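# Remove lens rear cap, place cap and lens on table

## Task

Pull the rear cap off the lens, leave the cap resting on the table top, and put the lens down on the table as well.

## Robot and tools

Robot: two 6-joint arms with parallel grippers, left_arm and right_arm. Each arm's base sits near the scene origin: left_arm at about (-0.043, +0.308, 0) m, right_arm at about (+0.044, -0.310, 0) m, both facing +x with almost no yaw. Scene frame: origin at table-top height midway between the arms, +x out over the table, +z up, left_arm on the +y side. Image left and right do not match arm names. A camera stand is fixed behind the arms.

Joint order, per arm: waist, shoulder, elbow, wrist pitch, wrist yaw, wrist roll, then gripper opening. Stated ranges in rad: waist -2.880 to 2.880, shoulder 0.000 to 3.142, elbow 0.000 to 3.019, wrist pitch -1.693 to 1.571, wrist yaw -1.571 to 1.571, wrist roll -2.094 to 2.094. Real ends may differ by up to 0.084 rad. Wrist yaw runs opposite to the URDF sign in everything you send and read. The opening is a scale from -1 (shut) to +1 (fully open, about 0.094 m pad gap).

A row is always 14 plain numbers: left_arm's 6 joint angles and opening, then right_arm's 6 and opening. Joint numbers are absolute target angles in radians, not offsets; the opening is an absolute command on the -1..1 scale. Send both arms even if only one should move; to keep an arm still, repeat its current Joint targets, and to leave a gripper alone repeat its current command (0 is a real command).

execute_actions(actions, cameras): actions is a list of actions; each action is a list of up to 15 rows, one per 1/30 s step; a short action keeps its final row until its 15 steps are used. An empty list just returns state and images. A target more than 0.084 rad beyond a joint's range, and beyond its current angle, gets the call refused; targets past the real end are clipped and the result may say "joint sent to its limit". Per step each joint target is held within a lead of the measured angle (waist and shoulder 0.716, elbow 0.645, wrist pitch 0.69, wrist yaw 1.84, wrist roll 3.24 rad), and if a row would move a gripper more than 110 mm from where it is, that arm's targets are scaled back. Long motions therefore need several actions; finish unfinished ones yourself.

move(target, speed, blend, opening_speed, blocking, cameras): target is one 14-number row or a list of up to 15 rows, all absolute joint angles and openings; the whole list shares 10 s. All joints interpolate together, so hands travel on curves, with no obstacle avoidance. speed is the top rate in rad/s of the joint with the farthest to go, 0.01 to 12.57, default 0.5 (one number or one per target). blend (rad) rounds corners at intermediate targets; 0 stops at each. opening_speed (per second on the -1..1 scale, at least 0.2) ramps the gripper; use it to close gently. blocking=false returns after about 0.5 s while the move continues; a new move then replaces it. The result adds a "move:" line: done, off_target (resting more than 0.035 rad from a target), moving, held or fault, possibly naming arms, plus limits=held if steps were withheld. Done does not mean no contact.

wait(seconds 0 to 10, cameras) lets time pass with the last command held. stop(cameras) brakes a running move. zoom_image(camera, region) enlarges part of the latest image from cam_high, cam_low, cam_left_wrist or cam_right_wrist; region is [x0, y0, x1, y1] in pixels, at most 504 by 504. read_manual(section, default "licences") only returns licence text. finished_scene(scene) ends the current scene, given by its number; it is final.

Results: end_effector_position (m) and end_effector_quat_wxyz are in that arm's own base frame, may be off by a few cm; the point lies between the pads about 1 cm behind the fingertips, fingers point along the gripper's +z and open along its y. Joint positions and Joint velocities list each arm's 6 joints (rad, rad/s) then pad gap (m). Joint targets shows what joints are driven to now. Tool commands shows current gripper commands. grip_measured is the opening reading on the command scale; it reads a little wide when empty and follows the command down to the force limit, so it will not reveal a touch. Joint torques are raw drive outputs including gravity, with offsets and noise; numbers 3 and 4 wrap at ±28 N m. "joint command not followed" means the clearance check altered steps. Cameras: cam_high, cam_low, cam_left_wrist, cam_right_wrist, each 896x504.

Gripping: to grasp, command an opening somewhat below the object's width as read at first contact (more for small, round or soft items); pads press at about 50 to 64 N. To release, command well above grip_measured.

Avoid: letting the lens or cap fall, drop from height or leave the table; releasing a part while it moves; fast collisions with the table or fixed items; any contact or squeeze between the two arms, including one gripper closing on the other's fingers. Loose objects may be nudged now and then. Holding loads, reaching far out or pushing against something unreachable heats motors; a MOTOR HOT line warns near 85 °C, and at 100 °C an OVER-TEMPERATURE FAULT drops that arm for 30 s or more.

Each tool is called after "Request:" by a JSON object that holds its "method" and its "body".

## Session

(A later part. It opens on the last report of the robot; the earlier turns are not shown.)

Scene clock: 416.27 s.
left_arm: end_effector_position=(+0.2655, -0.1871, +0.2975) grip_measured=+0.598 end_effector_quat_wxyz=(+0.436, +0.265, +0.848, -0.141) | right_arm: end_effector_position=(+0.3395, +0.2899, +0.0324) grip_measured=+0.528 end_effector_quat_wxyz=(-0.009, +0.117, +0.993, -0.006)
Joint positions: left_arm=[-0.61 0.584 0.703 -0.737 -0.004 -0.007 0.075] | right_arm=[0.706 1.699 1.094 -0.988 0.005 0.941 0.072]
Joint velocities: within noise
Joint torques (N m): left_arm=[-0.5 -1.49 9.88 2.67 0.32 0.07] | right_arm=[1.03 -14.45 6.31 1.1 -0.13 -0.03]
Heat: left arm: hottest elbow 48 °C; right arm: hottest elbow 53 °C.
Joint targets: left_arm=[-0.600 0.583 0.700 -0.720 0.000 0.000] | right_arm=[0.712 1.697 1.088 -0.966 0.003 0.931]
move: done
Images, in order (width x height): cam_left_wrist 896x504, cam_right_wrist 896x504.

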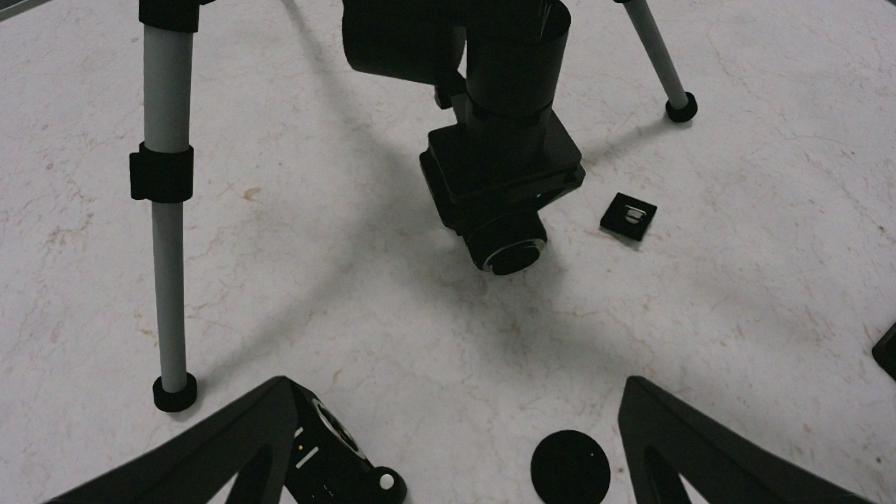

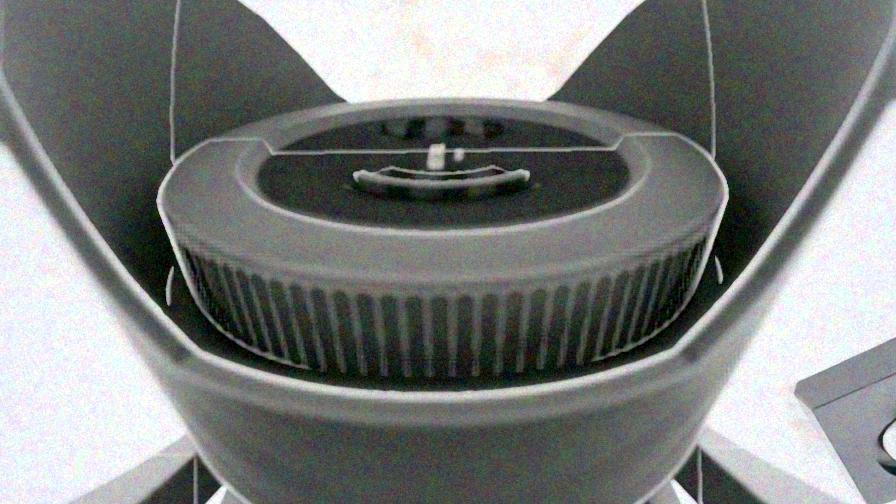

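Request:
{"method": "move", "body": {"target": [-0.6,0.583,0.70,-0.72,0,0,0.6,0.712,1.702,1.085,-0.950,0.003,0.931,0.3], "speed": 0.05, "cameras": ["cam_right_wrist"]}}

Request:
{"method": "move", "body": {"target": [-0.6,0.583,0.70,-0.72,0,0,0.6,0.712,1.710,1.080,-0.946,0.003,0.931,0.3], "speed": 0.05, "cameras": ["cam_right_wrist","cam_low"]}}

Request:
{"method": "zoom_image", "body": {"camera": "cam_low", "region": [360, 220, 500, 340]}}

Scene clock: 427.63 s.
left_arm: end_effector_position=(+0.2655, -0.1871, +0.2975) grip_measured=+0.598 end_effector_quat_wxyz=(+0.436, +0.265, +0.848, -0.141) | right_arm: end_effector_position=(+0.3425, +0.2925, +0.0323) grip_measured=+0.528 end_effector_quat_wxyz=(-0.004, +0.117, +0.993, +0.000)
Joint positions: left_arm=[-0.61 0.584 0.703 -0.737 -0.004 -0.007 0.075] | right_arm=[0.706 1.699 1.094 -0.972 0.005 0.941 0.072]
Joint velocities: within noise
Joint torques (N m): left_arm=[-0.26 -1.32 9.92 2.74 0.31 0.09] | right_arm=[0.03 -14.8 6.02 1.36 -0.11 0]
Heat: left arm: hottest elbow 47 °C; right arm: hottest elbow 52 °C.
Joint targets: left_arm=[-0.600 0.583 0.700 -0.720 0.000 0.000] | right_arm=[0.712 1.702 1.085 -0.950 0.003 0.931]
move: done
Images, in order (width x height): cam_right_wrist 896x504.

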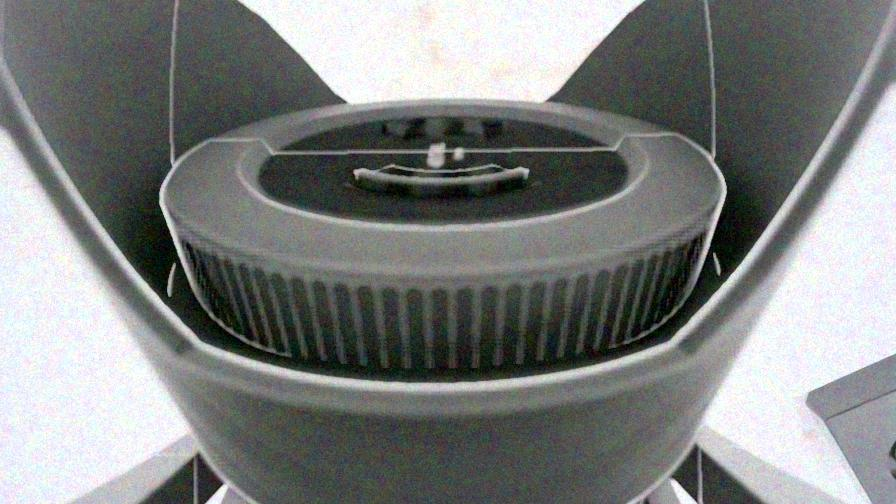

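Scene clock: 428.33 s.
left_arm: end_effector_position=(+0.2655, -0.1871, +0.2975) grip_measured=+0.598 end_effector_quat_wxyz=(+0.436, +0.265, +0.848, -0.141) | right_arm: end_effector_position=(+0.3424, +0.2924, +0.0320) grip_measured=+0.528 end_effector_quat_wxyz=(-0.004, +0.117, +0.993, +0.000)
Joint positions: left_arm=[-0.61 0.584 0.703 -0.737 -0.004 -0.007 0.075] | right_arm=[0.706 1.699 1.093 -0.971 0.005 0.941 0.072]
Joint velocities: within noise
Joint torques (N m): left_arm=[-0.26 -1.55 9.91 2.7 0.31 0.08] | right_arm=[1.08 -13.1 6.01 1.05 -0.09 -0.07]
Heat: left arm: hottest elbow 47 °C; right arm: hottest elbow 52 °C.
Joint targets: left_arm=[-0.600 0.583 0.700 -0.720 0.000 0.000] | right_arm=[0.712 1.710 1.080 -0.946 0.003 0.931]
move: done
Images, in order (width x height): cam_low 896x504, cam_right_wrist 896x504.

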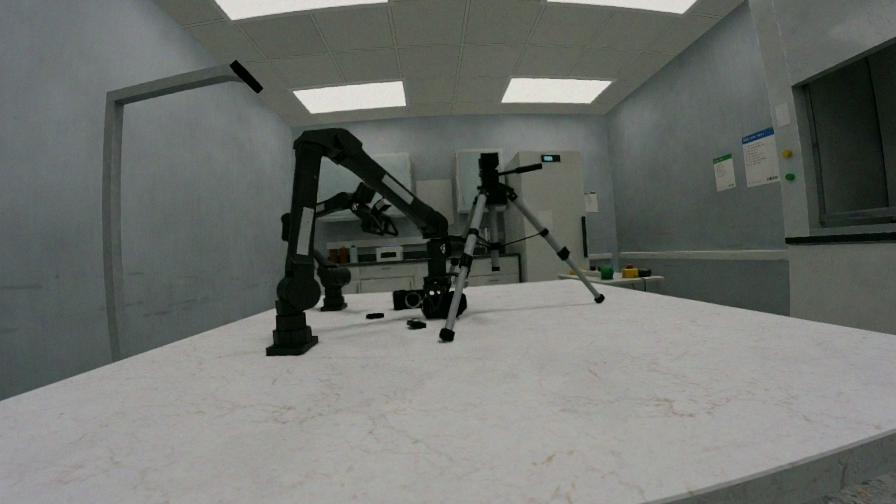

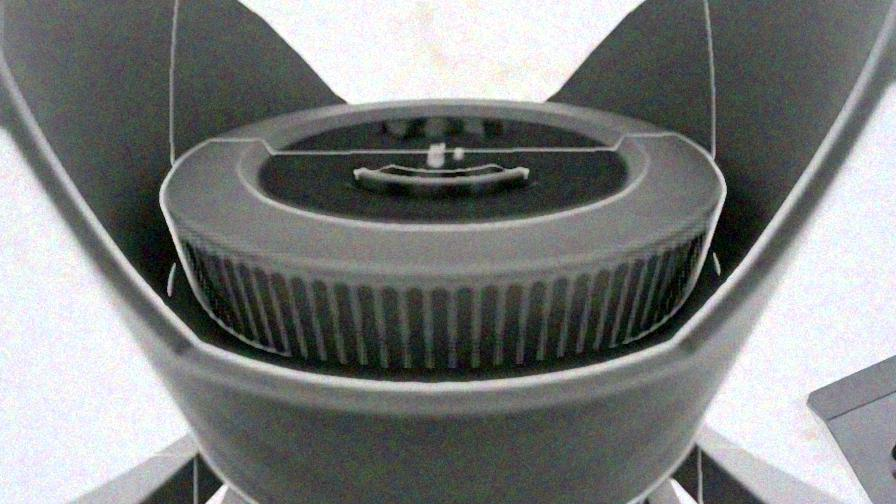

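Scaled by 3.600.

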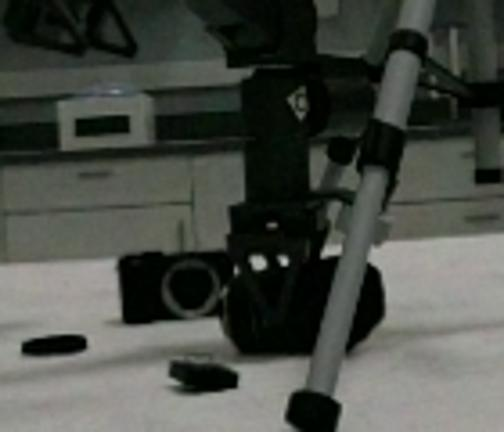

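Request:
{"method": "move", "body": {"target": [-0.6,0.583,0.70,-0.72,0,0,0.6,0.712,1.703,1.086,-0.952,0.003,0.931,1.0], "opening_speed": 0.25, "speed": 0.05, "cameras": ["cam_right_wrist"]}}

Request:
{"method": "move", "body": {"target": [-0.6,0.583,0.70,-0.72,0,0,0.6,0.708,1.683,1.140,-0.978,0.003,0.936,1.0], "speed": 0.05, "cameras": ["cam_right_wrist"]}}

Scene clock: 440.90 s.
left_arm: end_effector_position=(+0.2655, -0.1871, +0.2975) grip_measured=+0.598 end_effector_quat_wxyz=(+0.436, +0.265, +0.848, -0.141) | right_arm: end_effector_position=(+0.3437, +0.2935, +0.0320) grip_measured=+0.997 end_effector_quat_wxyz=(-0.001, +0.117, +0.993, +0.002)
Joint positions: left_arm=[-0.61 0.584 0.703 -0.737 -0.004 -0.007 0.075] | right_arm=[0.706 1.699 1.093 -0.963 0.005 0.941 0.094]
Joint velocities: within noise
Joint torques (N m): left_arm=[-0.56 -1.38 9.95 2.69 0.31 0.09] | right_arm=[0.79 -14.56 6.32 0.58 -0.07 -0.03]
Heat: left arm: hottest elbow 47 °C; right arm: hottest elbow 51 °C.
Joint targets: left_arm=[-0.600 0.583 0.700 -0.720 0.000 0.000] | right_arm=[0.712 1.703 1.086 -0.952 0.003 0.931]
move: done
Images, in order (width x height): cam_right_wrist 896x504.

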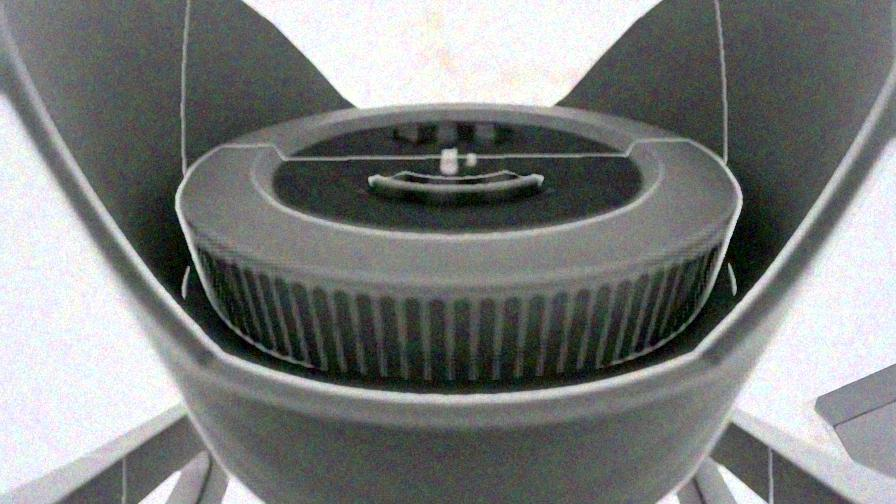

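Scene clock: 442.30 s.
left_arm: end_effector_position=(+0.2655, -0.1871, +0.2975) grip_measured=+0.598 end_effector_quat_wxyz=(+0.436, +0.265, +0.848, -0.141) | right_arm: end_effector_position=(+0.3427, +0.2927, +0.0320) grip_measured=+0.998 end_effector_quat_wxyz=(-0.003, +0.117, +0.993, +0.000)
Joint positions: left_arm=[-0.61 0.584 0.703 -0.737 -0.004 -0.007 0.075] | right_arm=[0.706 1.699 1.093 -0.969 0.005 0.941 0.094]
Joint velocities: within noise
Joint torques (N m): left_arm=[-0.26 -1.38 9.96 2.71 0.31 0.09] | right_arm=[0.32 -15.33 10.35 -0.1 -0.1 0.05]
Heat: left arm: hottest elbow 47 °C; right arm: hottest elbow 51 °C.
Joint targets: left_arm=[-0.600 0.583 0.700 -0.720 0.000 0.000] | right_arm=[0.708 1.683 1.140 -0.978 0.003 0.936]
move: off_target (right_arm); right_arm: the elbow is farthest, 0.047 rad from its target
Images, in order (width x height): cam_right_wrist 896x504.

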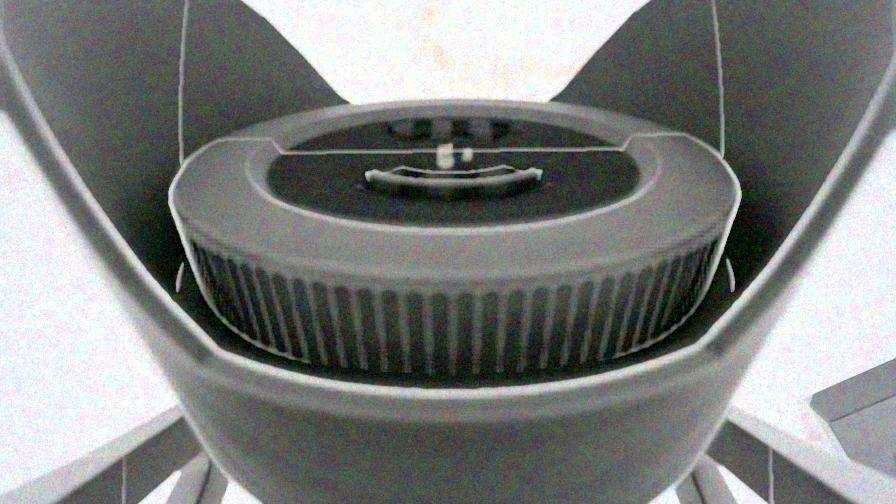

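Request:
{"method": "move", "body": {"target": [[-0.6,0.583,0.70,-0.72,0,0,0.6,0.708,1.651,1.172,-1.034,0.003,0.936,1.0],[-0.6,0.583,0.70,-0.72,0,0,0.6,0.708,1.632,1.190,-1.072,0.003,0.936,1.0]], "speed": 0.06, "blend": 0.01, "cameras": ["cam_right_wrist"]}}

Scene clock: 457.60 s.
left_arm: end_effector_position=(+0.2655, -0.1871, +0.2975) grip_measured=+0.598 end_effector_quat_wxyz=(+0.436, +0.265, +0.848, -0.141) | right_arm: end_effector_position=(+0.3405, +0.2908, +0.0654) grip_measured=+0.998 end_effector_quat_wxyz=(-0.006, +0.117, +0.993, -0.002)
Joint positions: left_arm=[-0.61 0.584 0.703 -0.737 -0.004 -0.007 0.075] | right_arm=[0.706 1.648 1.129 -1.062 0.005 0.941 0.094]
Joint velocities: within noise
Joint torques (N m): left_arm=[-0.5 -1.38 9.92 2.67 0.3 0.1] | right_arm=[0.5 -16.5 11.48 -0.08 -0.07 0.04]
Heat: left arm: hottest elbow 47 °C; right arm: hottest elbow 52 °C.
Joint targets: left_arm=[-0.600 0.583 0.700 -0.720 0.000 0.000] | right_arm=[0.708 1.632 1.190 -1.072 0.003 0.936]
move: off_target (right_arm); right_arm: the elbow is farthest, 0.061 rad from its target
Images, in order (width x height): cam_right_wrist 896x504.

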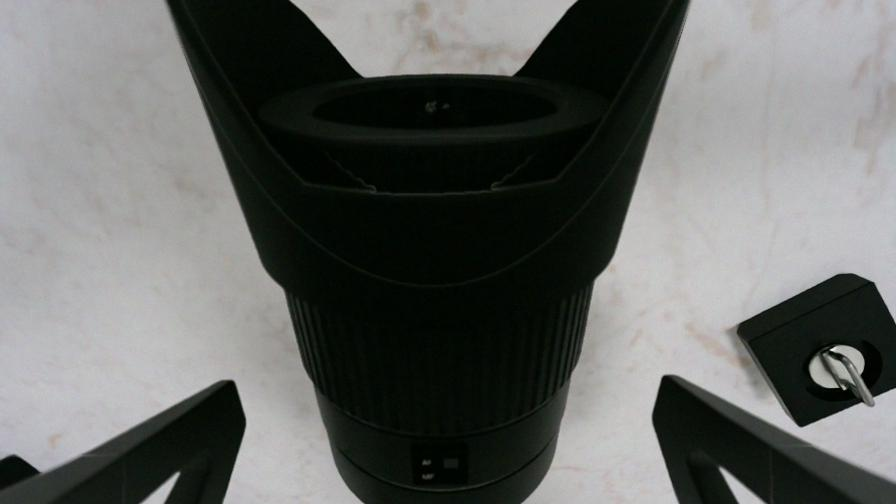

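Request:
{"method": "move", "body": {"target": [[-0.6,0.583,0.70,-0.72,0,0,0.6,0.708,1.56,1.285,-1.215,0.003,0.936,1],[-0.6,0.583,0.70,-0.72,0,0,0.6,0.70,1.1,1.0,-1.3,0,0.95,1],[-0.6,0.583,0.70,-0.72,0,0,0.6,0.45,0.6,0.6,-1.1,0,0.8,1]], "speed": [0.15,0.4,0.45], "blend": [0.03,0.08,0]}}

Request:
{"method": "wait", "body": {"seconds": 2, "cameras": ["cam_left_wrist","cam_right_wrist"]}}

Scene clock: 470.67 s.
left_arm: end_effector_position=(+0.2655, -0.1871, +0.2975) grip_measured=+0.598 end_effector_quat_wxyz=(+0.436, +0.265, +0.848, -0.141) | right_arm: end_effector_position=(+0.2162, +0.1064, +0.1820) grip_measured=+0.998 end_effector_quat_wxyz=(+0.184, +0.171, +0.958, +0.137)
Joint positions: left_arm=[-0.61 0.584 0.703 -0.737 -0.004 -0.007 0.075] | right_arm=[0.457 0.603 0.61 -1.116 0.003 0.811 0.094]
Joint velocities: within noise
Joint torques (N m): left_arm=[-0.5 -1.32 9.96 2.7 0.31 0.09] | right_arm=[-0.91 -1.26 8.13 1.4 -0.1 -0.04]
Heat: left arm: hottest elbow 47 °C; right arm: hottest elbow 52 °C.
Joint targets: left_arm=[-0.600 0.583 0.700 -0.720 0.000 0.000] | right_arm=[0.450 0.600 0.600 -1.100 0.000 0.800]
move: done

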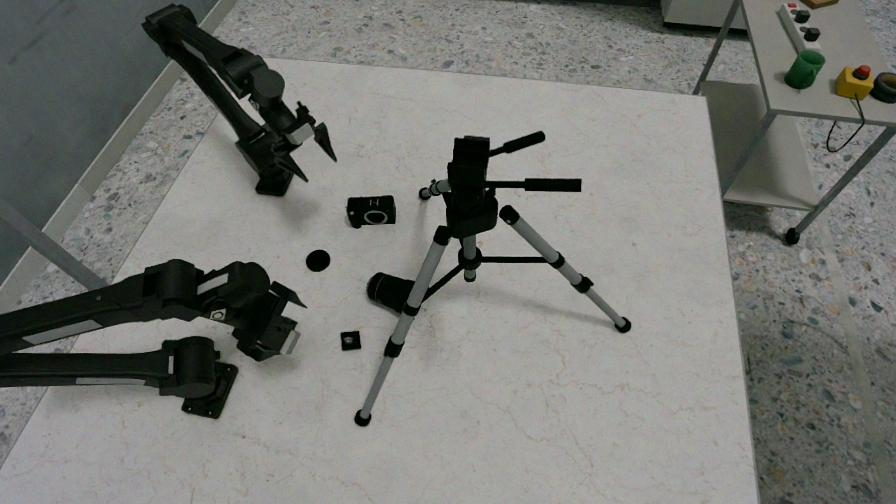

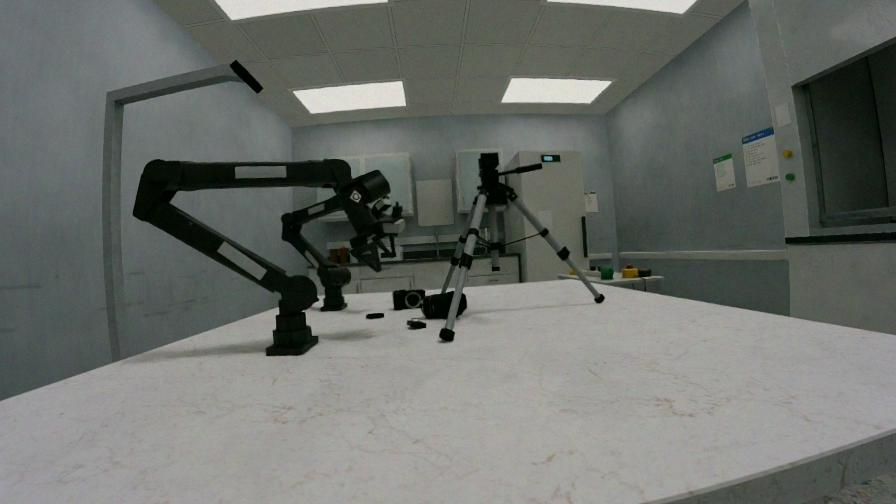

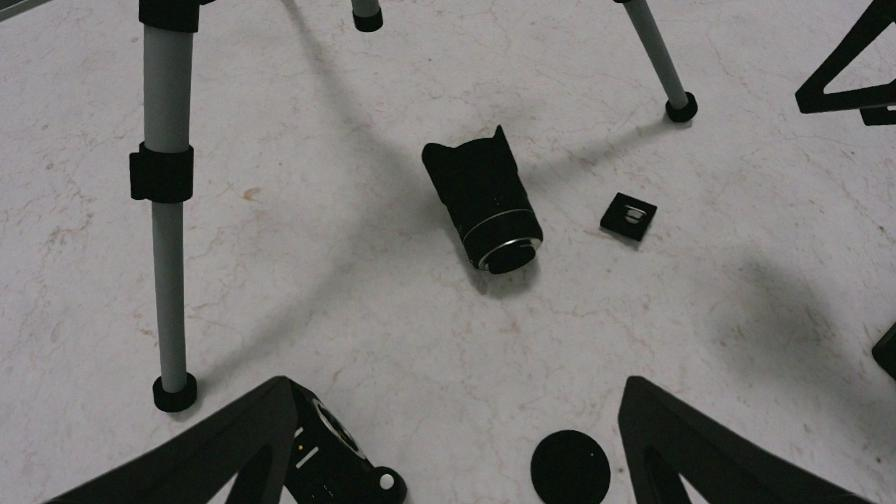

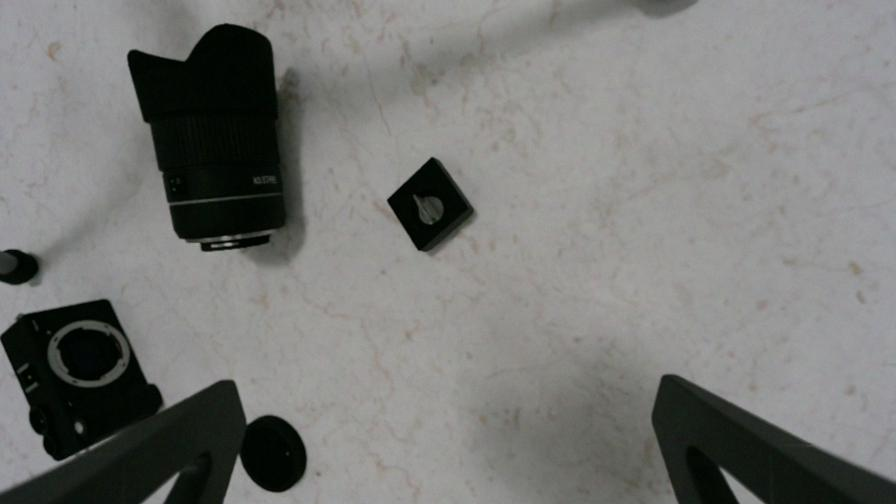

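Scene clock: 472.67 s.
left_arm: end_effector_position=(+0.2655, -0.1871, +0.2975) grip_measured=+0.598 end_effector_quat_wxyz=(+0.436, +0.265, +0.848, -0.141) | right_arm: end_effector_position=(+0.2161, +0.1063, +0.1818) grip_measured=+0.998 end_effector_quat_wxyz=(+0.183, +0.171, +0.958, +0.137)
Joint positions: left_arm=[-0.61 0.584 0.703 -0.737 -0.004 -0.007 0.075] | right_arm=[0.457 0.603 0.61 -1.116 0.003 0.81 0.094]
Joint velocities: within noise
Joint torques (N m): left_arm=[-0.44 -1.2 9.94 2.69 0.31 0.08] | right_arm=[-0.44 -1.14 8.16 1.5 -0.14 -0.08]
Heat: left arm: hottest elbow 47 °C; right arm: hottest elbow 52 °C.
Joint targets: left_arm=[-0.600 0.583 0.700 -0.720 0.000 0.000] | right_arm=[0.450 0.600 0.600 -1.100 0.000 0.800]
Tool commands: left_gripper/opening=+0.6 right_gripper/opening=+1.0
wait: 2.00 s; at rest by 0.17 s
Images, in order (width x height): cam_left_wrist 896x504, cam_right_wrist 896x504.

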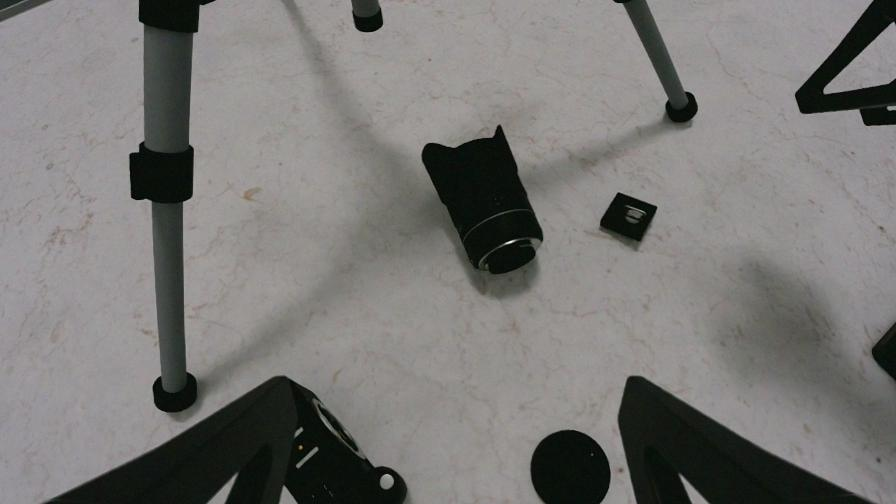

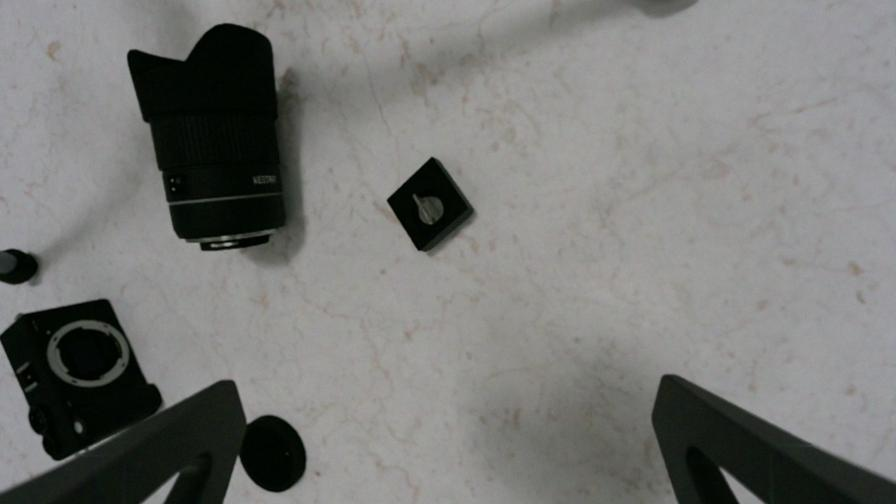

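Request:
{"method": "finished_scene", "body": {"scene": 2}}

The scene is finished: the task was done.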